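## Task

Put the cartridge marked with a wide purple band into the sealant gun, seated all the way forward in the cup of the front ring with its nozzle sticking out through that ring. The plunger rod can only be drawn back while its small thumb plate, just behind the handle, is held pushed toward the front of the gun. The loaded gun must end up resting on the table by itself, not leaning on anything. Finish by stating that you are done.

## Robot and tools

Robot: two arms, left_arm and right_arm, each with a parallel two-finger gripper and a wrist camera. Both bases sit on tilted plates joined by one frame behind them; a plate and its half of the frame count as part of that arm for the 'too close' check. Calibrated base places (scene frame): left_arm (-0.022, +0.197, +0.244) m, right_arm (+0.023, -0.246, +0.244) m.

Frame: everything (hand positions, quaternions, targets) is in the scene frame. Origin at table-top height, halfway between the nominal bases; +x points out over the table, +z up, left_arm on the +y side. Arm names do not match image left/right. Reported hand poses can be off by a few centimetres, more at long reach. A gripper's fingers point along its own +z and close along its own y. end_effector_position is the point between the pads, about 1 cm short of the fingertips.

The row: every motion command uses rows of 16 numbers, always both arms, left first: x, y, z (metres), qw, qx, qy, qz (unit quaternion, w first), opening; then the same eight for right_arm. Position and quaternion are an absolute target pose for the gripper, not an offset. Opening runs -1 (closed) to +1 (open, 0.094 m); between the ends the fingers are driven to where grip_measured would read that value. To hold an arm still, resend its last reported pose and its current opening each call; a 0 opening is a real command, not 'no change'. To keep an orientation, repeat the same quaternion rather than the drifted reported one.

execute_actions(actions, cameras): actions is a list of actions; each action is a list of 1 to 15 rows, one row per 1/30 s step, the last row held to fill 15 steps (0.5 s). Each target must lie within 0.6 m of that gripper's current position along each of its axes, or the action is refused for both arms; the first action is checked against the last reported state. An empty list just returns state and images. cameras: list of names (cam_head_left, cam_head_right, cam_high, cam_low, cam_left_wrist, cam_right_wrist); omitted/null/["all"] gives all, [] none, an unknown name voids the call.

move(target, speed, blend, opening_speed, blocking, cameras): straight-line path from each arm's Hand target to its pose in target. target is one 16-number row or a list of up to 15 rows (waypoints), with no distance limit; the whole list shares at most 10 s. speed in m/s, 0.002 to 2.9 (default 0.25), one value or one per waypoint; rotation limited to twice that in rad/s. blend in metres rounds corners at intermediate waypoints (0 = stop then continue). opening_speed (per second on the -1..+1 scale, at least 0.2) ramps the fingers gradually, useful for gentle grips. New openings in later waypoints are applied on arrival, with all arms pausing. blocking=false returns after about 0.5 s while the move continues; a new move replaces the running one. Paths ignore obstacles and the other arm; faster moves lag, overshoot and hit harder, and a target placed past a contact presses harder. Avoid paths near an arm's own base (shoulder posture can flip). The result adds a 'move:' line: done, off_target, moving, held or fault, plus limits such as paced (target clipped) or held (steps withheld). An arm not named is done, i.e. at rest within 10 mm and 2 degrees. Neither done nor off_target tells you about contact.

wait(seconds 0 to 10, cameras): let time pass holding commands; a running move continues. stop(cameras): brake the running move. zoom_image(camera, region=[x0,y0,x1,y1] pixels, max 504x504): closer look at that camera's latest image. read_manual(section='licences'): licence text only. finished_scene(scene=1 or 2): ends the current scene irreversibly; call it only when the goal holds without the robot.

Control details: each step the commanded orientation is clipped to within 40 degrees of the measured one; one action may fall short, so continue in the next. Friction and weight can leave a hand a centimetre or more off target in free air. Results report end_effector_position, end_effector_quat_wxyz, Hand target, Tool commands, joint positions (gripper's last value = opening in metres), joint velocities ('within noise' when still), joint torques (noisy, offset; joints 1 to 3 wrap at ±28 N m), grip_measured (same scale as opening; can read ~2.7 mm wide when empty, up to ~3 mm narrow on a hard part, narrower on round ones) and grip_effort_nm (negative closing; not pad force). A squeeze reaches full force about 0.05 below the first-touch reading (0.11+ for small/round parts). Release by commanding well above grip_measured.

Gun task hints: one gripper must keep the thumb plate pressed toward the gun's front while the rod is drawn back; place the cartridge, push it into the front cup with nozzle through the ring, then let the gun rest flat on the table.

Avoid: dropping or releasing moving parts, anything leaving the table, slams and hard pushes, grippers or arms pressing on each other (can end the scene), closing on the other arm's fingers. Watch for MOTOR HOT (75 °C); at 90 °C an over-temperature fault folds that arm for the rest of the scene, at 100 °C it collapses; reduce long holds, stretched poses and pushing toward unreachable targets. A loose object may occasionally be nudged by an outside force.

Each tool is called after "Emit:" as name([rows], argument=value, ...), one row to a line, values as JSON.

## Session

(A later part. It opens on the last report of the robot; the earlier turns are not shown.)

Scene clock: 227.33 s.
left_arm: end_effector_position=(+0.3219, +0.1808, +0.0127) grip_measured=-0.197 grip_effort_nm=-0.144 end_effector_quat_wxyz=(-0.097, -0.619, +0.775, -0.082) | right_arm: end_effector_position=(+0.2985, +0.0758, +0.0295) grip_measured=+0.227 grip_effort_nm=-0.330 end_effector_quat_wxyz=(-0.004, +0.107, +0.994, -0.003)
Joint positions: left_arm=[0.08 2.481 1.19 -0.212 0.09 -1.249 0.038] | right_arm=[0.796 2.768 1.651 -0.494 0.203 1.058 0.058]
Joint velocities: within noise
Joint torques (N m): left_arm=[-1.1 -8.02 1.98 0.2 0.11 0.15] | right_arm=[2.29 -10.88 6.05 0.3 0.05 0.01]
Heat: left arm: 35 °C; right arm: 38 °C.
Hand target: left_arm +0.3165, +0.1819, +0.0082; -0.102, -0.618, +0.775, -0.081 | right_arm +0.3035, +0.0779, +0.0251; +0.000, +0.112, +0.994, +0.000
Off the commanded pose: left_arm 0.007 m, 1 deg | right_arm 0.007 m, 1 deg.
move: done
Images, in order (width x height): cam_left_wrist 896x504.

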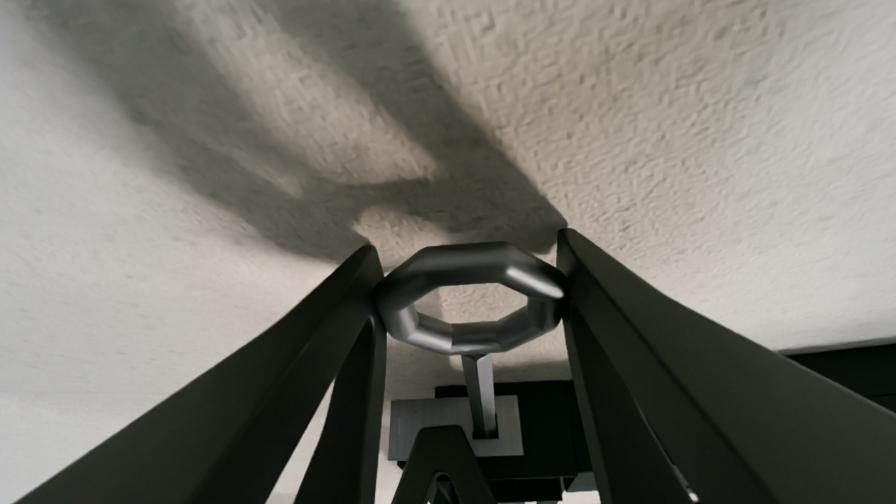

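Emit:
move(target=[0.3185,0.182,0.010,-0.102,-0.618,0.775,-0.081,-0.36,0.3035,0.078,0.025,0,0.112,0.994,0,0.18], cameras=["cam_left_wrist","cam_right_wrist"], speed=0.05, opening_speed=0.4)

Scene clock: 230.03 s.
left_arm: end_effector_position=(+0.3221, +0.1812, +0.0127) grip_measured=-0.246 grip_effort_nm=-1.028 end_effector_quat_wxyz=(-0.096, -0.619, +0.775, -0.082) | right_arm: end_effector_position=(+0.2982, +0.0753, +0.0295) grip_measured=+0.187 grip_effort_nm=-0.374 end_effector_quat_wxyz=(-0.005, +0.107, +0.994, -0.004)
Joint positions: left_arm=[0.081 2.481 1.19 -0.211 0.09 -1.248 0.035] | right_arm=[0.795 2.768 1.651 -0.496 0.202 1.056 0.056]
Joint velocities: within noise
Joint torques (N m): left_arm=[-1.22 -8.27 2.67 0.09 0.11 0.17] | right_arm=[2.33 -10.86 6.12 0.33 0.06 0.01]
Heat: left arm: 35 °C; right arm: 38 °C.
Hand target: left_arm +0.3185, +0.1820, +0.0101; -0.102, -0.618, +0.775, -0.081 | right_arm +0.3035, +0.0779, +0.0251; +0.000, +0.112, +0.994, +0.000
Off the commanded pose: left_arm 0.005 m, 1 deg | right_arm 0.007 m, 1 deg.
move: done
Images, in order (width x height): cam_left_wrist 896x504, cam_right_wrist 896x504.

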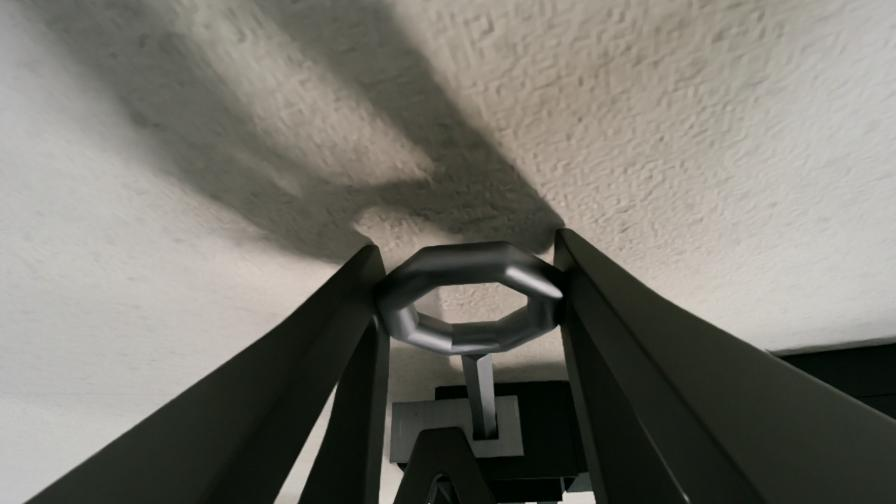

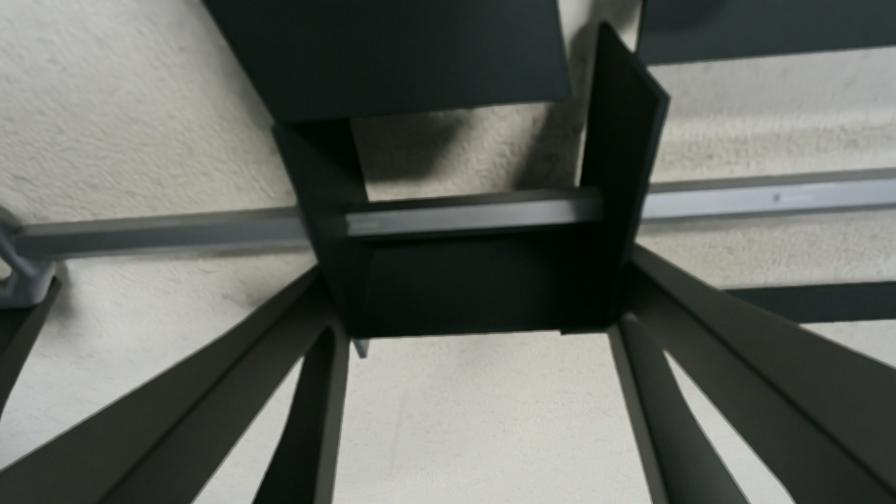

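Emit:
move(target=[0.3185,0.182,0.010,-0.102,-0.618,0.775,-0.081,-0.36,0.3035,0.078,0.025,0,0.112,0.994,0,0.05], cameras=["cam_left_wrist","cam_right_wrist"], opening_speed=0.3)

Emit:
zoom_image(camera="cam_right_wrist", region=[240, 100, 740, 450])

Scene clock: 233.53 s.
left_arm: end_effector_position=(+0.3221, +0.1812, +0.0127) grip_measured=-0.247 grip_effort_nm=-1.028 end_effector_quat_wxyz=(-0.096, -0.619, +0.775, -0.082) | right_arm: end_effector_position=(+0.2982, +0.0752, +0.0295) grip_measured=+0.155 grip_effort_nm=-0.999 end_effector_quat_wxyz=(-0.006, +0.106, +0.994, -0.004)
Joint positions: left_arm=[0.081 2.481 1.19 -0.211 0.09 -1.248 0.035] | right_arm=[0.795 2.768 1.651 -0.496 0.202 1.056 0.054]
Joint velocities: within noise
Joint torques (N m): left_arm=[-1.16 -8.39 2.54 0.09 0.13 0.1] | right_arm=[2.33 -10.81 6.02 0.33 0.05 0.05]
Heat: left arm: 36 °C; right arm: 38 °C.
Hand target: left_arm +0.3185, +0.1820, +0.0101; -0.102, -0.618, +0.775, -0.081 | right_arm +0.3034, +0.0779, +0.0252; +0.000, +0.112, +0.994, +0.000
Off the commanded pose: left_arm 0.005 m, 1 deg | right_arm 0.007 m, 1 deg.
move: done
Images, in order (width x height): cam_left_wrist 896x504, cam_right_wrist 896x504.

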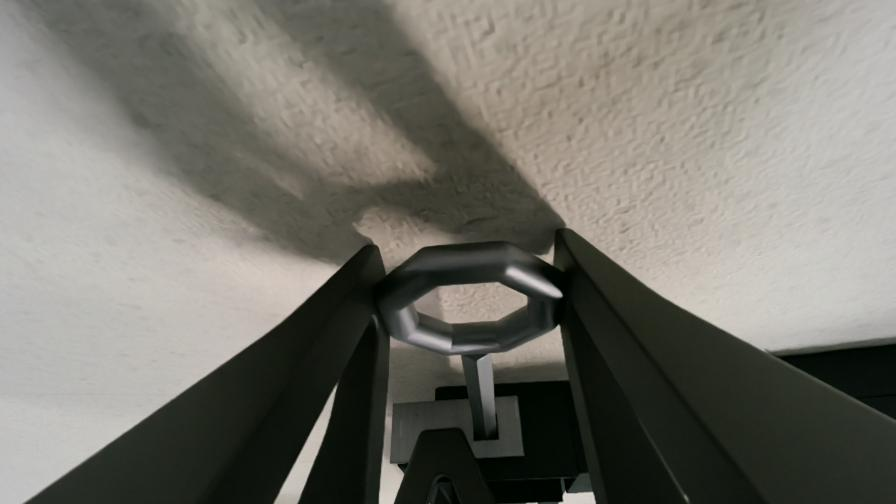

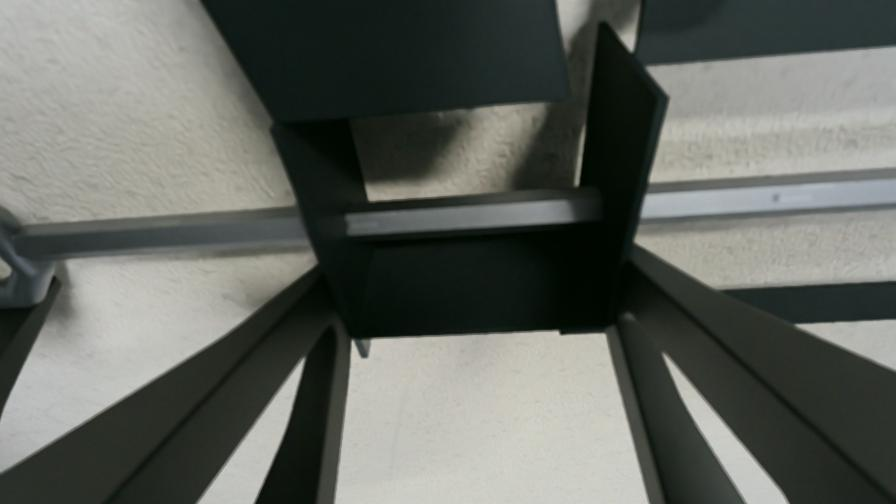

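Scaled by 1.008 from the camera's 896x504 image, which has a finer 1280x720 frame.

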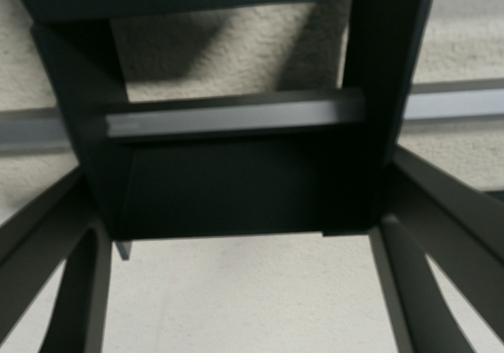

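Emit:
move(target=[0.3253,0.2112,0.010,-0.102,-0.618,0.775,-0.081,-0.36,0.3035,0.078,0.025,0,0.112,0.994,0,0.08], cameras=["cam_left_wrist","cam_right_wrist"], speed=0.04)

Scene clock: 239.20 s.
left_arm: end_effector_position=(+0.3255, +0.2013, +0.0133) grip_measured=-0.247 grip_effort_nm=-1.023 end_effector_quat_wxyz=(-0.104, -0.619, +0.773, -0.093) | right_arm: end_effector_position=(+0.2988, +0.0780, +0.0302) grip_measured=+0.154 grip_effort_nm=-1.004 end_effector_quat_wxyz=(-0.007, +0.105, +0.994, +0.001)
Joint positions: left_arm=[0.147 2.481 1.221 -0.251 0.121 -1.182 0.035] | right_arm=[0.795 2.768 1.655 -0.494 0.194 1.053 0.054]
Joint velocities: within noise
Joint torques (N m): left_arm=[-0.46 -8.14 4.45 -0.06 -0.09 0.25] | right_arm=[2.39 -10.81 5.75 0.3 0.12 0.07]
Heat: left arm: 36 °C; right arm: 39 °C.
Hand target: left_arm +0.3251, +0.2111, +0.0102; -0.102, -0.618, +0.775, -0.081 | right_arm +0.3035, +0.0779, +0.0251; +0.000, +0.112, +0.994, +0.000
Off the commanded pose: left_arm 0.010 m, 1 deg | right_arm 0.007 m, 1 deg.
move: done
Images, in order (width x height): cam_left_wrist 896x504, cam_right_wrist 896x504.

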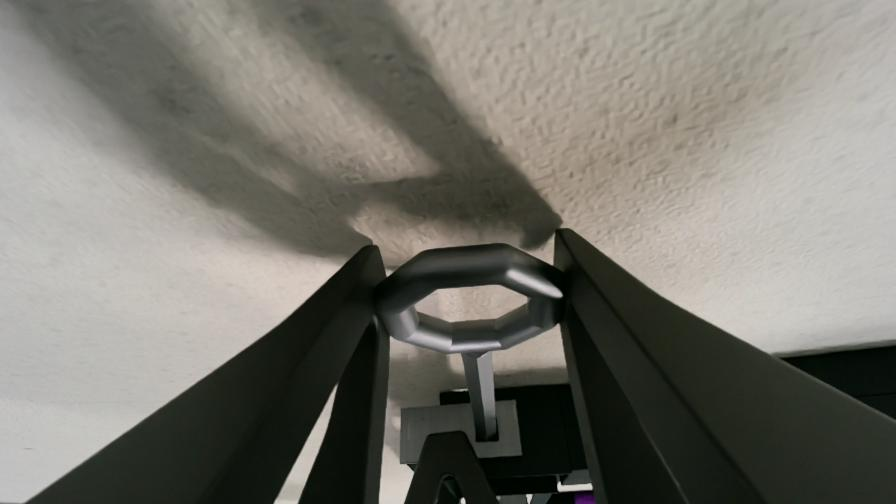

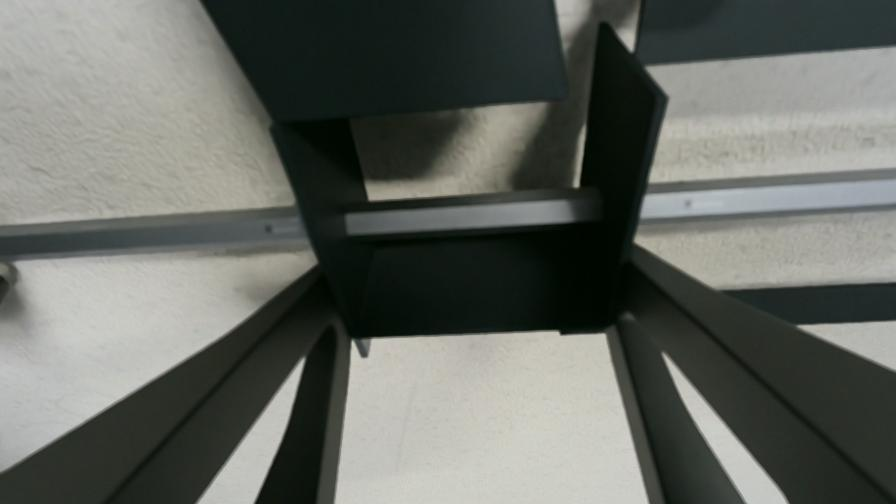

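Emit:
move(target=[0.3460,0.299,0.009,-0.102,-0.618,0.775,-0.081,-0.36,0.3035,0.078,0.025,0,0.112,0.994,0,0.08], cameras=["cam_left_wrist","cam_right_wrist","cam_head_left"], speed=0.05)

Scene clock: 244.43 s.
left_arm: end_effector_position=(+0.3437, +0.2824, +0.0135) grip_measured=-0.247 grip_effort_nm=-1.018 end_effector_quat_wxyz=(-0.113, -0.618, +0.772, -0.094) | right_arm: end_effector_position=(+0.3000, +0.0802, +0.0314) grip_measured=+0.154 grip_effort_nm=-1.009 end_effector_quat_wxyz=(-0.008, +0.105, +0.994, +0.004)
Joint positions: left_arm=[0.341 2.529 1.443 -0.465 0.137 -0.985 0.035] | right_arm=[0.795 2.768 1.663 -0.497 0.189 1.05 0.054]
Joint velocities: within noise
Joint torques (N m): left_arm=[0.38 -8.7 5.91 -0.06 -0.14 0.32] | right_arm=[2.37 -10.95 5.04 0.37 0.16 0.1]
Heat: left arm: 36 °C; right arm: 39 °C.
Hand target: left_arm +0.3456, +0.2988, +0.0095; -0.102, -0.618, +0.775, -0.081 | right_arm +0.3034, +0.0778, +0.0251; +0.000, +0.112, +0.994, +0.000
Off the commanded pose: left_arm 0.017 m, 2 deg | right_arm 0.008 m, 1 deg.
move: off_target (left_arm)
Images, in order (width x height): cam_head_left 896x504, cam_left_wrist 896x504, cam_right_wrist 896x504.

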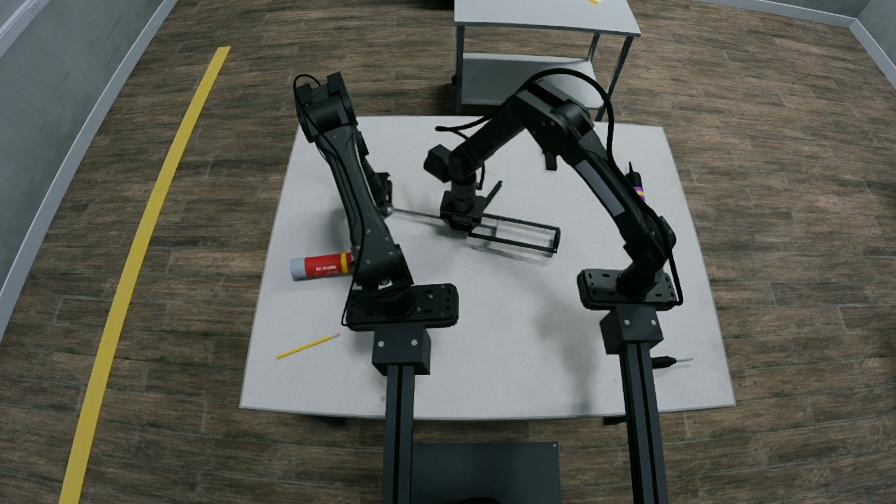

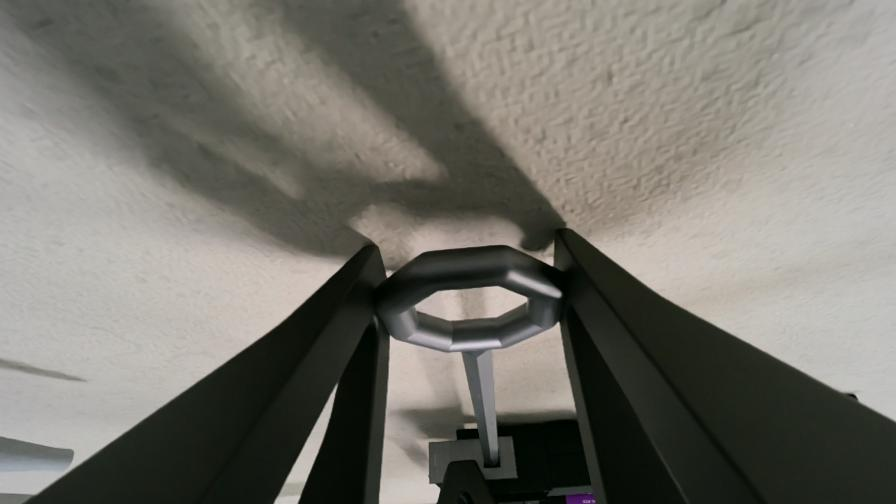

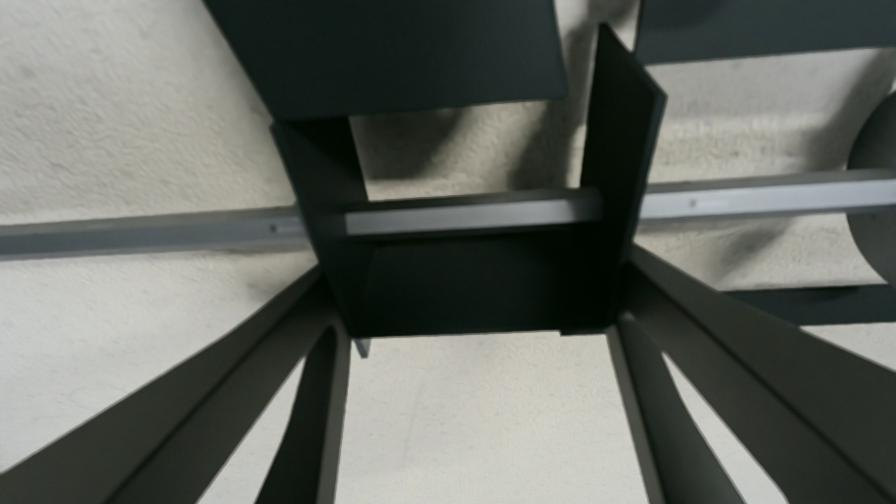

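Emit:
move(target=[0.3530,0.327,0.009,-0.102,-0.618,0.775,-0.081,-0.36,0.3035,0.078,0.025,0,0.112,0.994,0,0.08], cameras=["cam_left_wrist","cam_right_wrist","cam_head_left"], speed=0.04)

Scene clock: 251.67 s.
left_arm: end_effector_position=(+0.3488, +0.3049, +0.0144) grip_measured=-0.247 grip_effort_nm=-1.033 end_effector_quat_wxyz=(-0.121, -0.618, +0.771, -0.098) | right_arm: end_effector_position=(+0.3013, +0.0817, +0.0322) grip_measured=+0.154 grip_effort_nm=-1.004 end_effector_quat_wxyz=(-0.007, +0.105, +0.994, +0.006)
Joint positions: left_arm=[0.392 2.559 1.539 -0.553 0.15 -0.934 0.035] | right_arm=[0.795 2.768 1.668 -0.497 0.188 1.05 0.054]
Joint velocities: within noise
Joint torques (N m): left_arm=[0.95 -9.13 6.79 -0.01 -0.31 0.31] | right_arm=[2.41 -10.97 4.77 0.38 0.2 0.11]
Heat: left arm: 36 °C; right arm: 39 °C.
Hand target: left_arm +0.3524, +0.3268, +0.0099; -0.102, -0.619, +0.775, -0.081 | right_arm +0.3034, +0.0779, +0.0252; +0.000, +0.112, +0.994, +0.000
Off the commanded pose: left_arm 0.023 m, 3 deg | right_arm 0.008 m, 1 deg.
move: off_target (left_arm)
Images, in order (width x height): cam_head_left 896x504, cam_left_wrist 896x504, cam_right_wrist 896x504.

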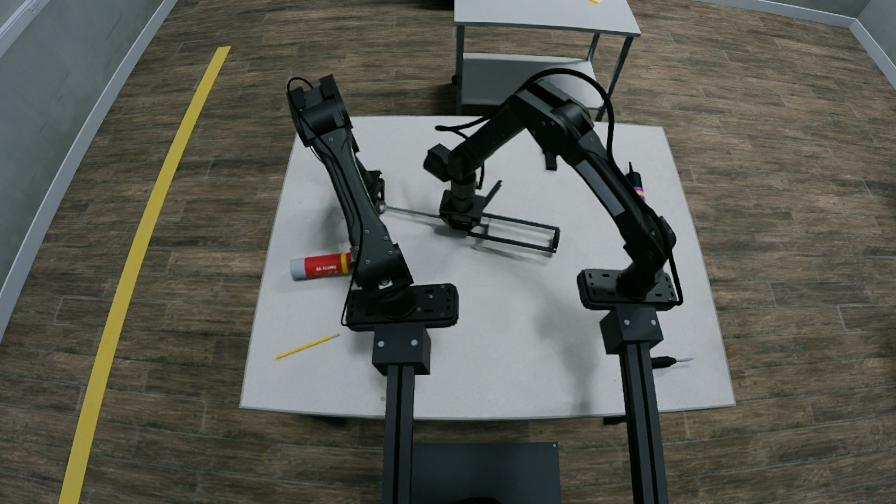

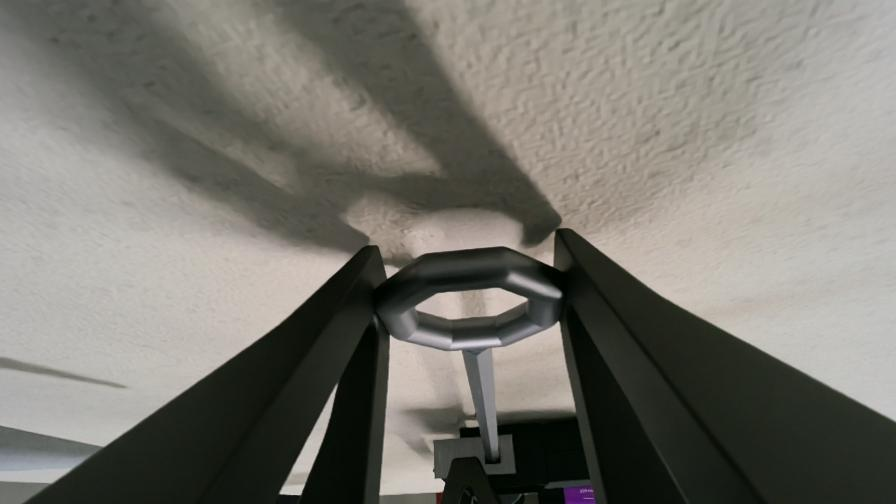

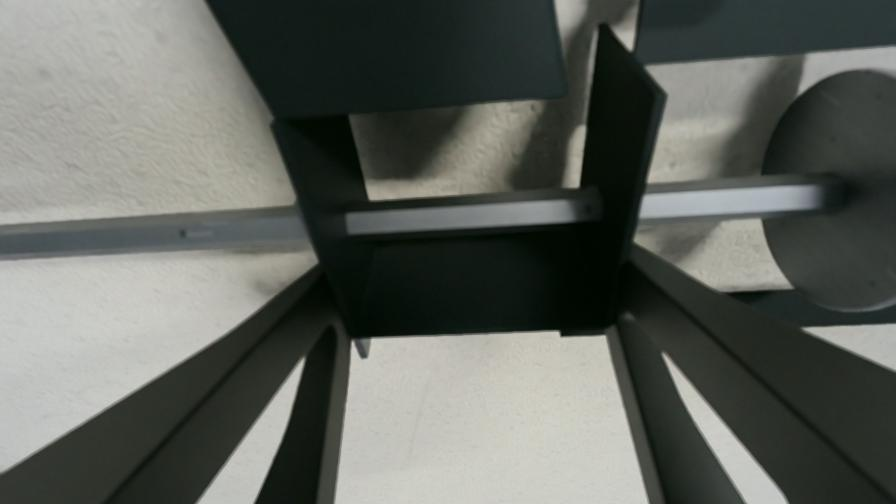

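Emit:
move(target=[0.3570,0.343,0.009,-0.102,-0.618,0.775,-0.081,-0.36,0.3035,0.078,0.025,0,0.112,0.994,0,0.08], cameras=["cam_left_wrist","cam_right_wrist"], speed=0.04)

Scene clock: 254.20 s.
left_arm: end_effector_position=(+0.3519, +0.3177, +0.0149) grip_measured=-0.247 grip_effort_nm=-1.028 end_effector_quat_wxyz=(-0.126, -0.617, +0.770, -0.100) | right_arm: end_effector_position=(+0.3018, +0.0824, +0.0326) grip_measured=+0.154 grip_effort_nm=-1.004 end_effector_quat_wxyz=(-0.007, +0.105, +0.994, +0.007)
Joint positions: left_arm=[0.419 2.58 1.601 -0.607 0.156 -0.906 0.035] | right_arm=[0.795 2.768 1.67 -0.498 0.187 1.05 0.054]
Joint velocities: within noise
Joint torques (N m): left_arm=[1.16 -9.35 7.25 0.01 -0.33 0.3] | right_arm=[2.39 -10.99 4.57 0.37 0.17 0.1]
Heat: left arm: 37 °C; right arm: 39 °C.
Hand target: left_arm +0.3562, +0.3427, +0.0101; -0.102, -0.619, +0.775, -0.081 | right_arm +0.3034, +0.0780, +0.0252; +0.000, +0.112, +0.994, +0.000
Off the commanded pose: left_arm 0.026 m, 4 deg | right_arm 0.009 m, 1 deg.
move: off_target (left_arm)
Images, in order (width x height): cam_left_wrist 896x504, cam_right_wrist 896x504.

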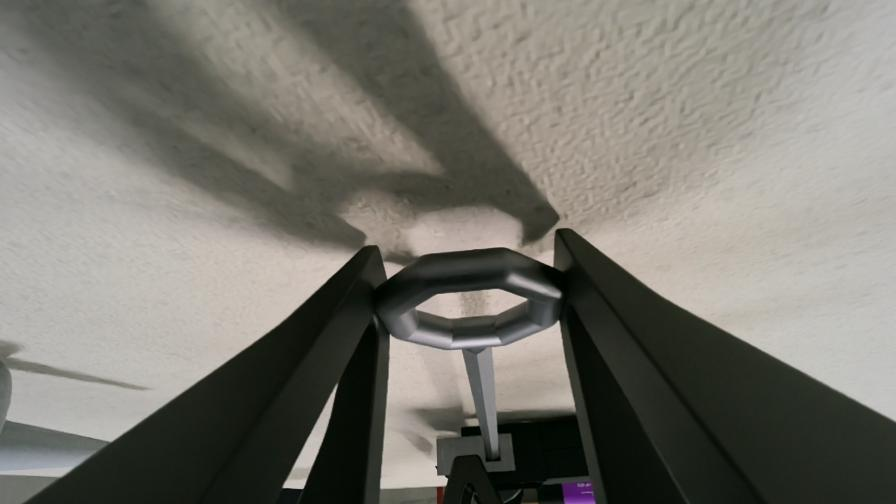

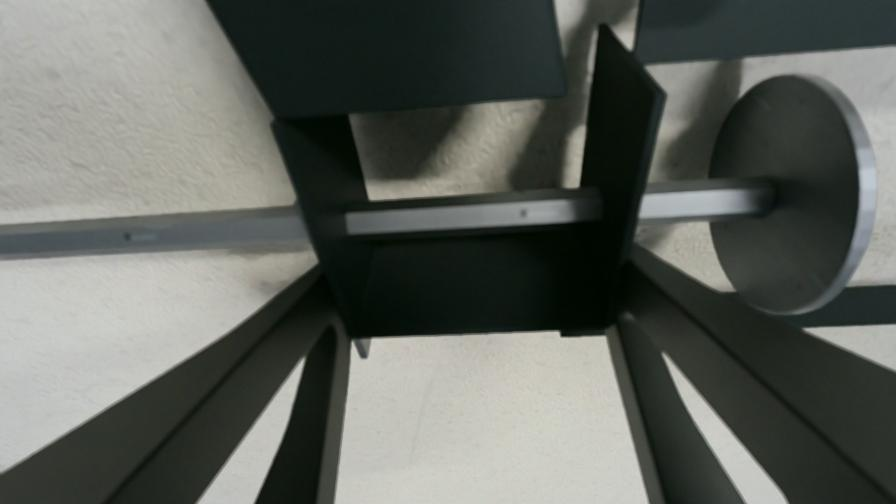

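Emit:
move([
  [0.3540,0.328,0.010,-0.102,-0.618,0.775,-0.081,-0.36,0.3035,0.078,0.025,0,0.112,0.994,0,0.08],
  [0.3540,0.328,0.010,-0.102,-0.618,0.775,-0.081,-0.36,0.3035,0.078,0.025,0,0.112,0.994,0,0.4],
  [0.3540,0.328,0.010,-0.102,-0.618,0.775,-0.081,-0.36,0.3035,0.078,0.055,0,0.112,0.994,0,0.4],
  [0.3540,0.328,0.010,-0.102,-0.618,0.775,-0.081,-0.36,0.3185,0.108,0.045,0,0.112,0.994,0,-0.1],
], cameras=["cam_left_wrist","cam_right_wrist"], speed=0.06)

Scene clock: 270.00 s.
left_arm: end_effector_position=(+0.3515, +0.3175, +0.0125) grip_measured=-0.247 grip_effort_nm=-1.033 end_effector_quat_wxyz=(-0.121, -0.617, +0.772, -0.095) | right_arm: end_effector_position=(+0.3240, +0.1028, +0.0469) grip_measured=-0.097 grip_effort_nm=-0.120 end_effector_quat_wxyz=(-0.004, +0.118, +0.993, +0.008)
Joint positions: left_arm=[0.414 2.58 1.589 -0.587 0.145 -0.909 0.035] | right_arm=[0.796 2.814 1.857 -0.634 0.19 1.077 0.042]
Joint velocities: within noise
Joint torques (N m): left_arm=[-1.1 -10.73 3.33 0.2 -0.24 0.04] | right_arm=[4.89 -11.48 6.99 0.07 0.17 0.11]
Heat: left arm: 38 °C; right arm: 40 °C.
Hand target: left_arm +0.3539, +0.3280, +0.0103; -0.103, -0.618, +0.775, -0.081 | right_arm +0.3185, +0.1078, +0.0451; +0.000, +0.112, +0.994, +0.001
Off the commanded pose: left_arm 0.011 m, 3 deg | right_arm 0.008 m, 1 deg.
move: off_target (left_arm)
Images, in order (width x height): cam_left_wrist 896x504, cam_right_wrist 896x504.

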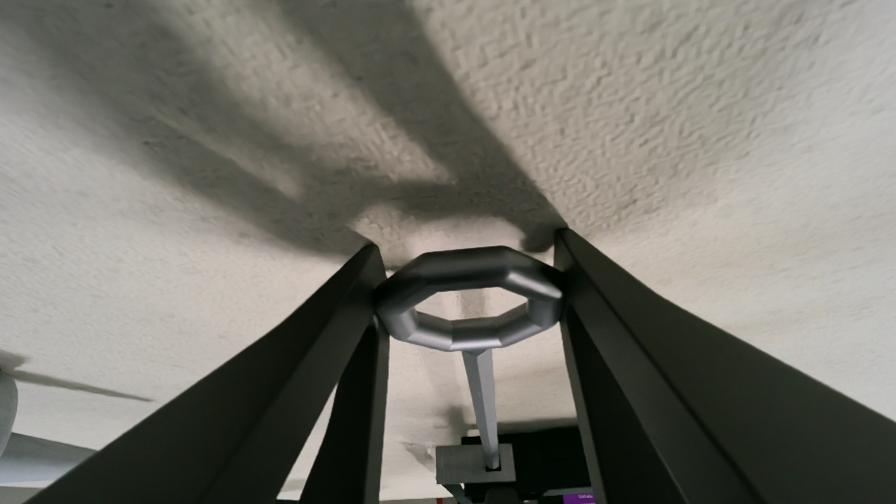

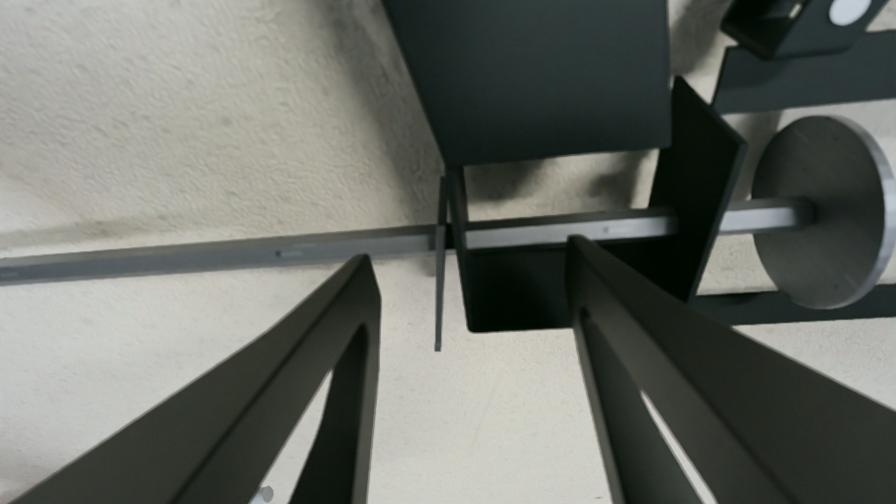

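Emit:
move(target=[0.3540,0.328,0.010,-0.102,-0.618,0.775,-0.081,-0.36,0.3105,0.112,0.041,0,0.112,0.994,0,-0.1], cameras=["cam_left_wrist","cam_right_wrist"], speed=0.06)

Scene clock: 289.43 s.
left_arm: end_effector_position=(+0.3515, +0.3175, +0.0125) grip_measured=-0.247 grip_effort_nm=-1.028 end_effector_quat_wxyz=(-0.121, -0.617, +0.772, -0.095) | right_arm: end_effector_position=(+0.3148, +0.1068, +0.0439) grip_measured=-0.097 grip_effort_nm=-0.120 end_effector_quat_wxyz=(-0.006, +0.116, +0.993, +0.005)
Joint positions: left_arm=[0.414 2.58 1.589 -0.587 0.145 -0.909 0.035] | right_arm=[0.816 2.825 1.857 -0.635 0.19 1.094 0.042]
Joint velocities: within noise
Joint torques (N m): left_arm=[-0.95 -10.62 3.29 0.2 -0.22 0.04] | right_arm=[4.66 -11.7 6.39 0.2 0.15 0.15]
Heat: left arm: 39 °C; right arm: 43 °C.
Hand target: left_arm +0.3539, +0.3280, +0.0103; -0.103, -0.618, +0.775, -0.081 | right_arm +0.3105, +0.1119, +0.0411; +0.000, +0.112, +0.994, +0.000
Off the commanded pose: left_arm 0.011 m, 3 deg | right_arm 0.007 m, 1 deg.
move: off_target (left_arm)
Images, in order (width x height): cam_left_wrist 896x504, cam_right_wrist 896x504.

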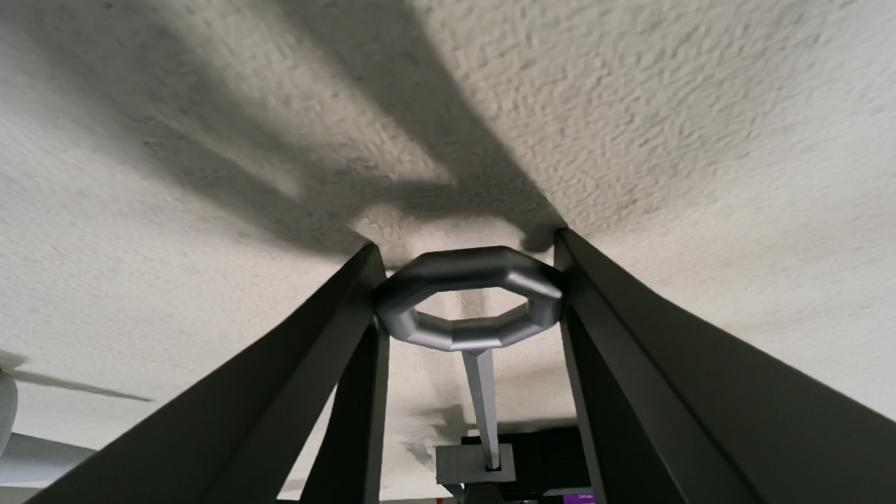

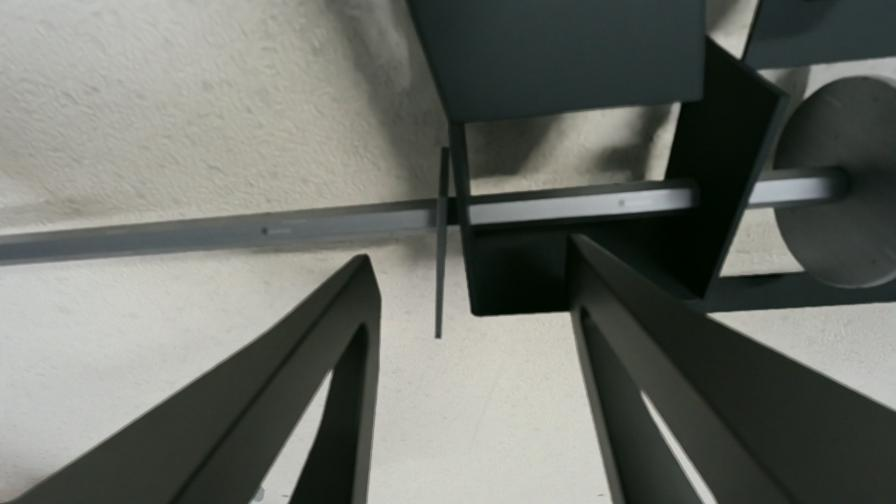

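Emit:
move(target=[0.3540,0.328,0.010,-0.102,-0.618,0.775,-0.081,-0.36,0.309,0.1125,0.029,0,0.112,0.994,0,-0.1], cameras=["cam_left_wrist","cam_right_wrist"], speed=0.05)

Emit:
zoom_image(camera="cam_right_wrist", region=[240, 100, 740, 450])

Scene clock: 292.37 s.
left_arm: end_effector_position=(+0.3515, +0.3175, +0.0125) grip_measured=-0.247 grip_effort_nm=-1.038 end_effector_quat_wxyz=(-0.121, -0.617, +0.772, -0.095) | right_arm: end_effector_position=(+0.3146, +0.1057, +0.0368) grip_measured=-0.097 grip_effort_nm=-0.120 end_effector_quat_wxyz=(-0.003, +0.116, +0.993, -0.001)
Joint positions: left_arm=[0.414 2.58 1.589 -0.587 0.145 -0.909 0.035] | right_arm=[0.816 2.846 1.868 -0.63 0.202 1.095 0.042]
Joint velocities: within noise
Joint torques (N m): left_arm=[-0.9 -10.51 3.28 0.23 -0.23 0.03] | right_arm=[4.41 -10.76 6.41 0.34 0.06 0.07]
Heat: left arm: 39 °C; right arm: 44 °C.
Hand target: left_arm +0.3539, +0.3280, +0.0103; -0.103, -0.618, +0.775, -0.081 | right_arm +0.3089, +0.1121, +0.0292; +0.000, +0.112, +0.994, +0.000
Off the commanded pose: left_arm 0.011 m, 3 deg | right_arm 0.012 m, 1 deg.
move: off_target (left_arm, right_arm)
Images, in order (width x height): cam_left_wrist 896x504, cam_right_wrist 896x504.

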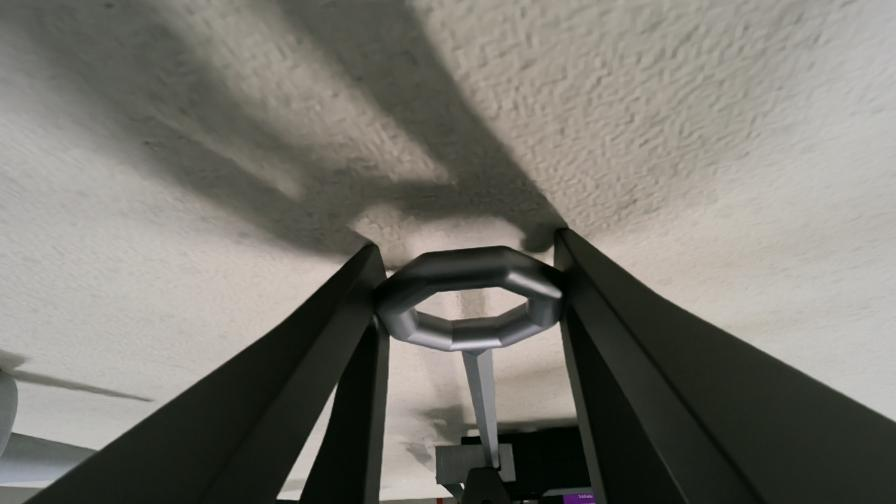

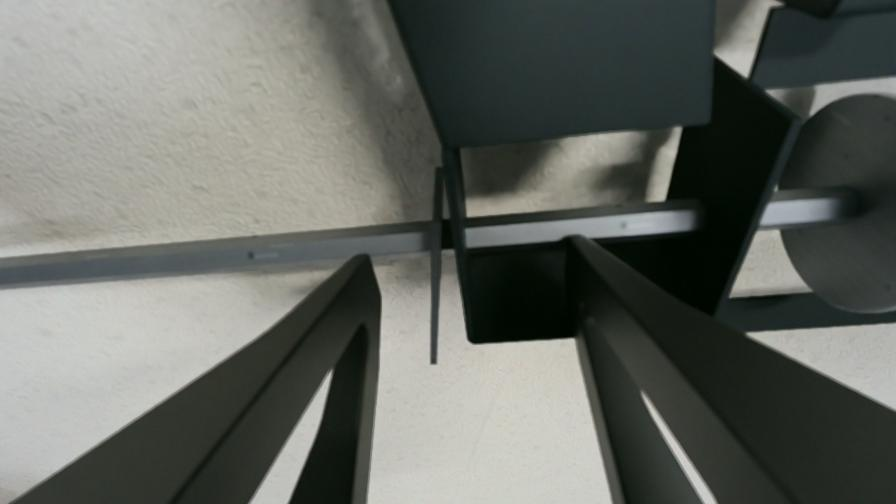

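Scaled by 1.008 from the camera's 896x504 image, which has a finer 1280x720 frame.

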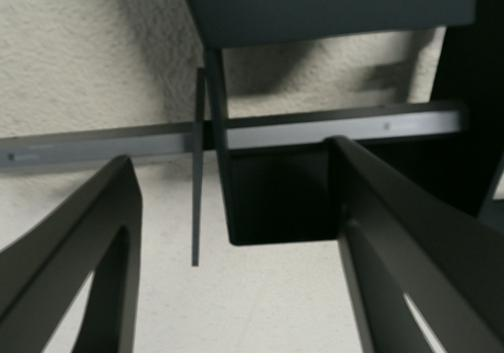

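Emit:
move([
  [0.3540,0.328,0.010,-0.102,-0.618,0.775,-0.081,-0.36,0.3045,0.1135,0.040,0,0.112,0.994,0,-0.1],
  [0.3540,0.328,0.010,-0.102,-0.618,0.775,-0.081,-0.36,0.3015,0.114,0.029,0,0.112,0.994,0,-0.1],
], cameras=["cam_left_wrist","cam_right_wrist"], speed=0.05)

Emit:
zoom_image(camera="cam_right_wrist", region=[240, 100, 740, 450])

Scene clock: 298.70 s.
left_arm: end_effector_position=(+0.3515, +0.3175, +0.0125) grip_measured=-0.247 grip_effort_nm=-1.028 end_effector_quat_wxyz=(-0.121, -0.617, +0.772, -0.095) | right_arm: end_effector_position=(+0.3148, +0.1059, +0.0370) grip_measured=-0.097 grip_effort_nm=-0.120 end_effector_quat_wxyz=(+0.000, +0.119, +0.993, -0.002)
Joint positions: left_arm=[0.414 2.58 1.589 -0.587 0.145 -0.909 0.035] | right_arm=[0.818 2.846 1.868 -0.629 0.207 1.103 0.042]
Joint velocities: within noise
Joint torques (N m): left_arm=[-0.85 -10.59 3.29 0.21 -0.21 0.07] | right_arm=[5.49 -11.43 4.37 0.48 -0.04 0.15]
Heat: left arm: 40 °C; right arm: 42 °C.
Hand target: left_arm +0.3539, +0.3280, +0.0103; -0.103, -0.618, +0.775, -0.081 | right_arm +0.3015, +0.1133, +0.0293; +0.000, +0.112, +0.994, +0.000
Off the commanded pose: left_arm 0.011 m, 3 deg | right_arm 0.018 m, 1 deg.
move: off_target (left_arm, right_arm)
Images, in order (width x height): cam_left_wrist 896x504, cam_right_wrist 896x504.

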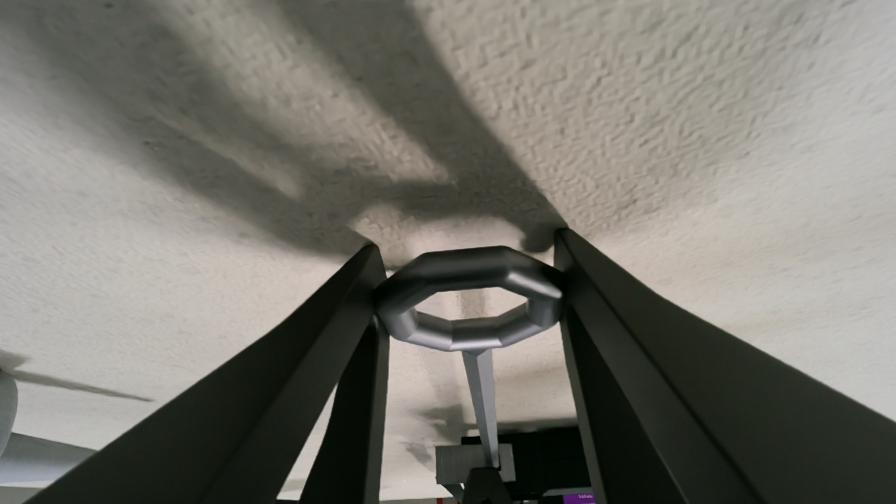

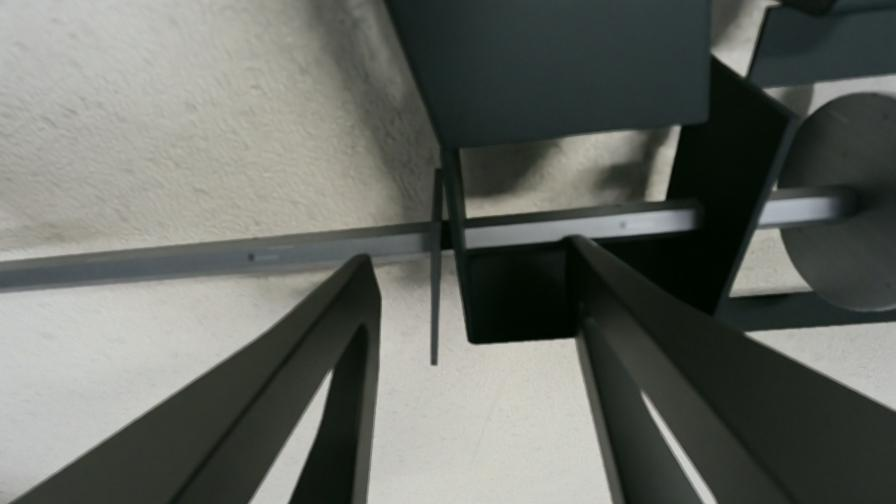

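Scaled by 1.008 from the camera's 896x504 image, which has a finer 1280x720 frame.

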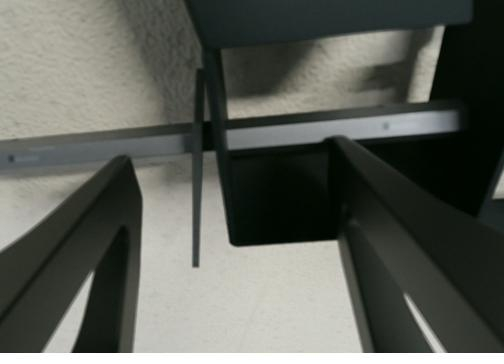

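Emit:
move([
  [0.3540,0.328,0.010,-0.102,-0.618,0.775,-0.081,-0.36,0.306,0.112,0.050,0,0.112,0.994,0,-0.1],
  [0.3540,0.328,0.010,-0.102,-0.618,0.775,-0.081,-0.36,0.3035,0.112,0.036,0,0.112,0.994,0,-0.1],
], cameras=["cam_left_wrist","cam_right_wrist"], speed=0.05)

Emit:
zoom_image(camera="cam_left_wrist", region=[400, 380, 620, 503])

Scene clock: 307.07 s.
left_arm: end_effector_position=(+0.3515, +0.3175, +0.0125) grip_measured=-0.247 grip_effort_nm=-1.033 end_effector_quat_wxyz=(-0.121, -0.617, +0.772, -0.095) | right_arm: end_effector_position=(+0.3145, +0.1057, +0.0367) grip_measured=-0.097 grip_effort_nm=-0.115 end_effector_quat_wxyz=(+0.000, +0.120, +0.993, -0.001)
Joint positions: left_arm=[0.414 2.58 1.589 -0.587 0.145 -0.909 0.035] | right_arm=[0.818 2.845 1.863 -0.625 0.208 1.104 0.042]
Joint velocities: within noise
Joint torques (N m): left_arm=[-0.83 -10.51 3.45 0.19 -0.22 0.07] | right_arm=[5.35 -12.98 3.85 0.34 -0.01 0.09]
Heat: left arm: 40 °C; right arm: 42 °C.
Hand target: left_arm +0.3539, +0.3280, +0.0103; -0.103, -0.618, +0.775, -0.081 | right_arm +0.3035, +0.1118, +0.0360; +0.000, +0.112, +0.994, +0.000
Off the commanded pose: left_arm 0.011 m, 3 deg | right_arm 0.013 m, 1 deg.
move: off_target (left_arm, right_arm)
Images, in order (width x height): cam_left_wrist 896x504, cam_right_wrist 896x504.

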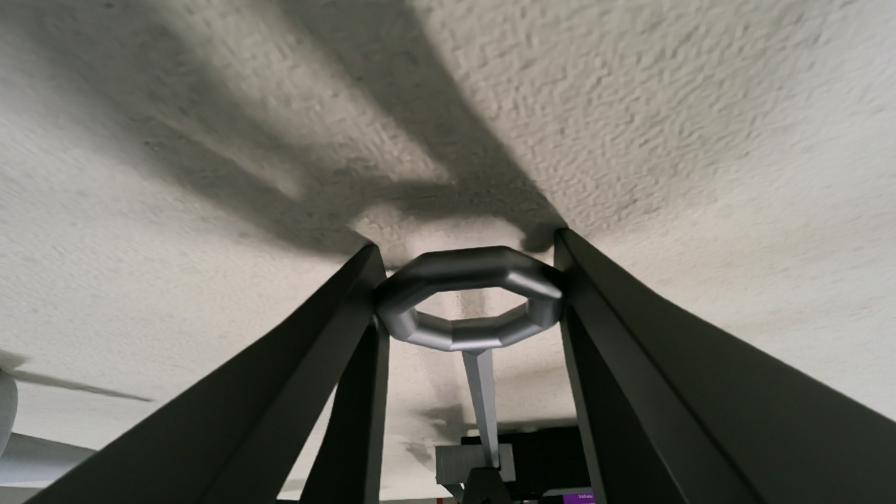

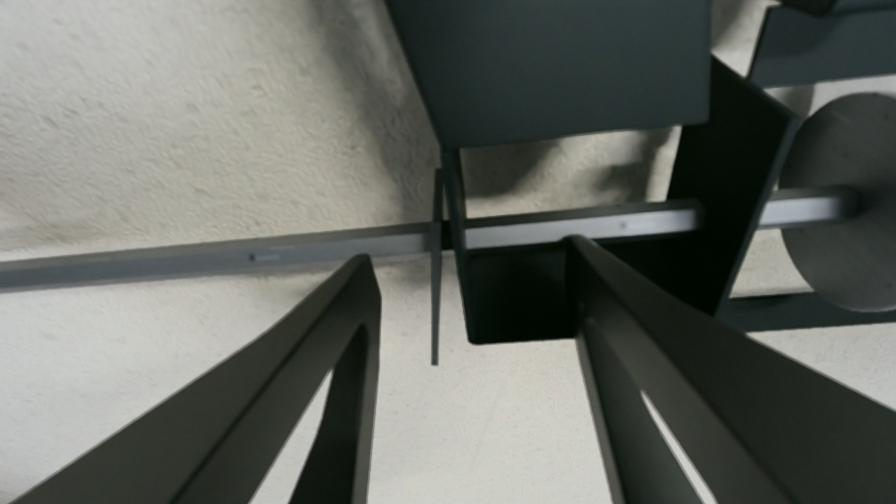

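Scaled by 2.291 from the camera's 896x504 image, which has a finer 1280x720 frame.

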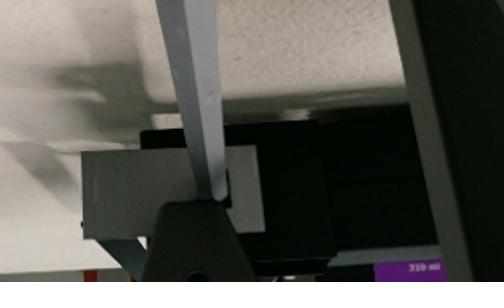

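Emit:
move(target=[0.3540,0.328,0.010,-0.102,-0.618,0.775,-0.081,-0.36,0.3035,0.112,0.036,0,0.112,0.994,0,-0.7], cameras=["cam_left_wrist","cam_right_wrist"], opening_speed=0.4)

Emit:
zoom_image(camera="cam_right_wrist", region=[240, 100, 740, 450])

Scene clock: 311.73 s.
left_arm: end_effector_position=(+0.3515, +0.3175, +0.0125) grip_measured=-0.247 grip_effort_nm=-1.028 end_effector_quat_wxyz=(-0.121, -0.617, +0.772, -0.095) | right_arm: end_effector_position=(+0.3153, +0.1078, +0.0367) grip_measured=-0.697 grip_effort_nm=-0.149 end_effector_quat_wxyz=(+0.004, +0.119, +0.993, +0.002)
Joint positions: left_arm=[0.414 2.58 1.589 -0.587 0.145 -0.909 0.035] | right_arm=[0.821 2.845 1.862 -0.614 0.21 1.104 0.014]
Joint velocities: within noise
Joint torques (N m): left_arm=[-0.91 -10.62 3.36 0.19 -0.21 0.04] | right_arm=[5.03 -12.96 3.96 0.25 -0.04 0.1]
Heat: left arm: 40 °C; right arm: 42 °C.
Hand target: left_arm +0.3539, +0.3280, +0.0103; -0.103, -0.618, +0.775, -0.081 | right_arm +0.3037, +0.1118, +0.0359; +0.000, +0.112, +0.994, +0.000
Off the commanded pose: left_arm 0.011 m, 3 deg | right_arm 0.013 m, 1 deg.
move: off_target (left_arm, right_arm)
Images, in order (width x height): cam_left_wrist 896x504, cam_right_wrist 896x504.

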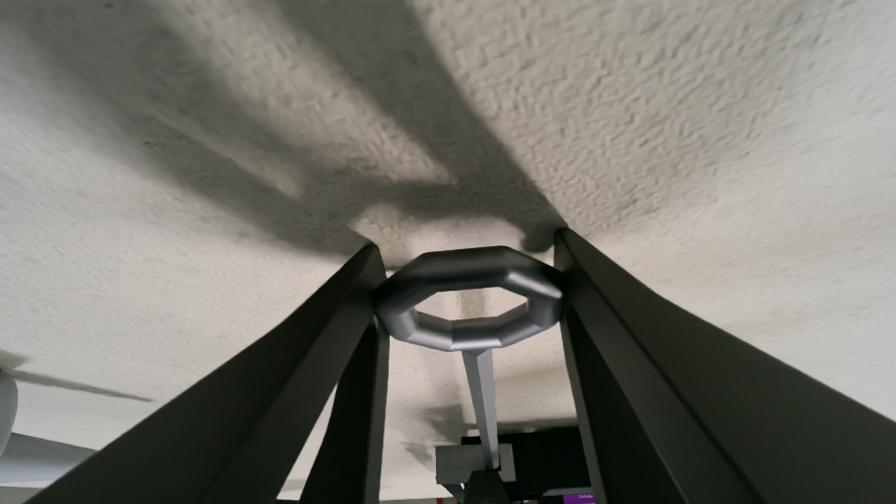

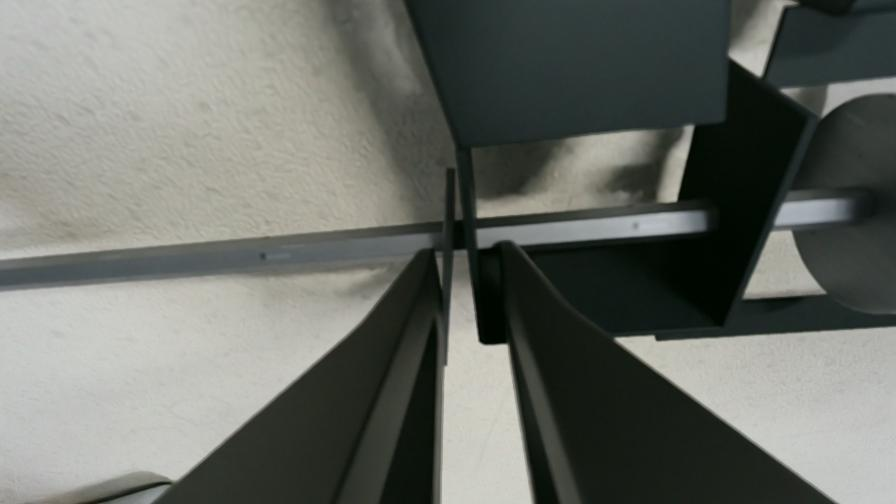

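Scaled by 1.008 from the camera's 896x504 image, which has a finer 1280x720 frame.

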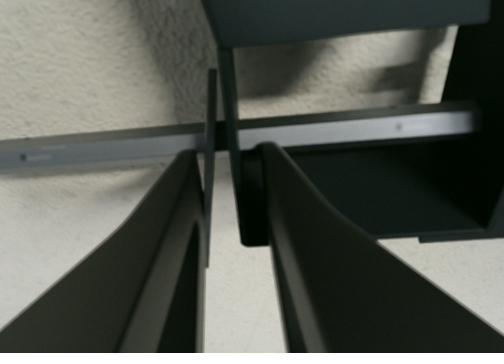

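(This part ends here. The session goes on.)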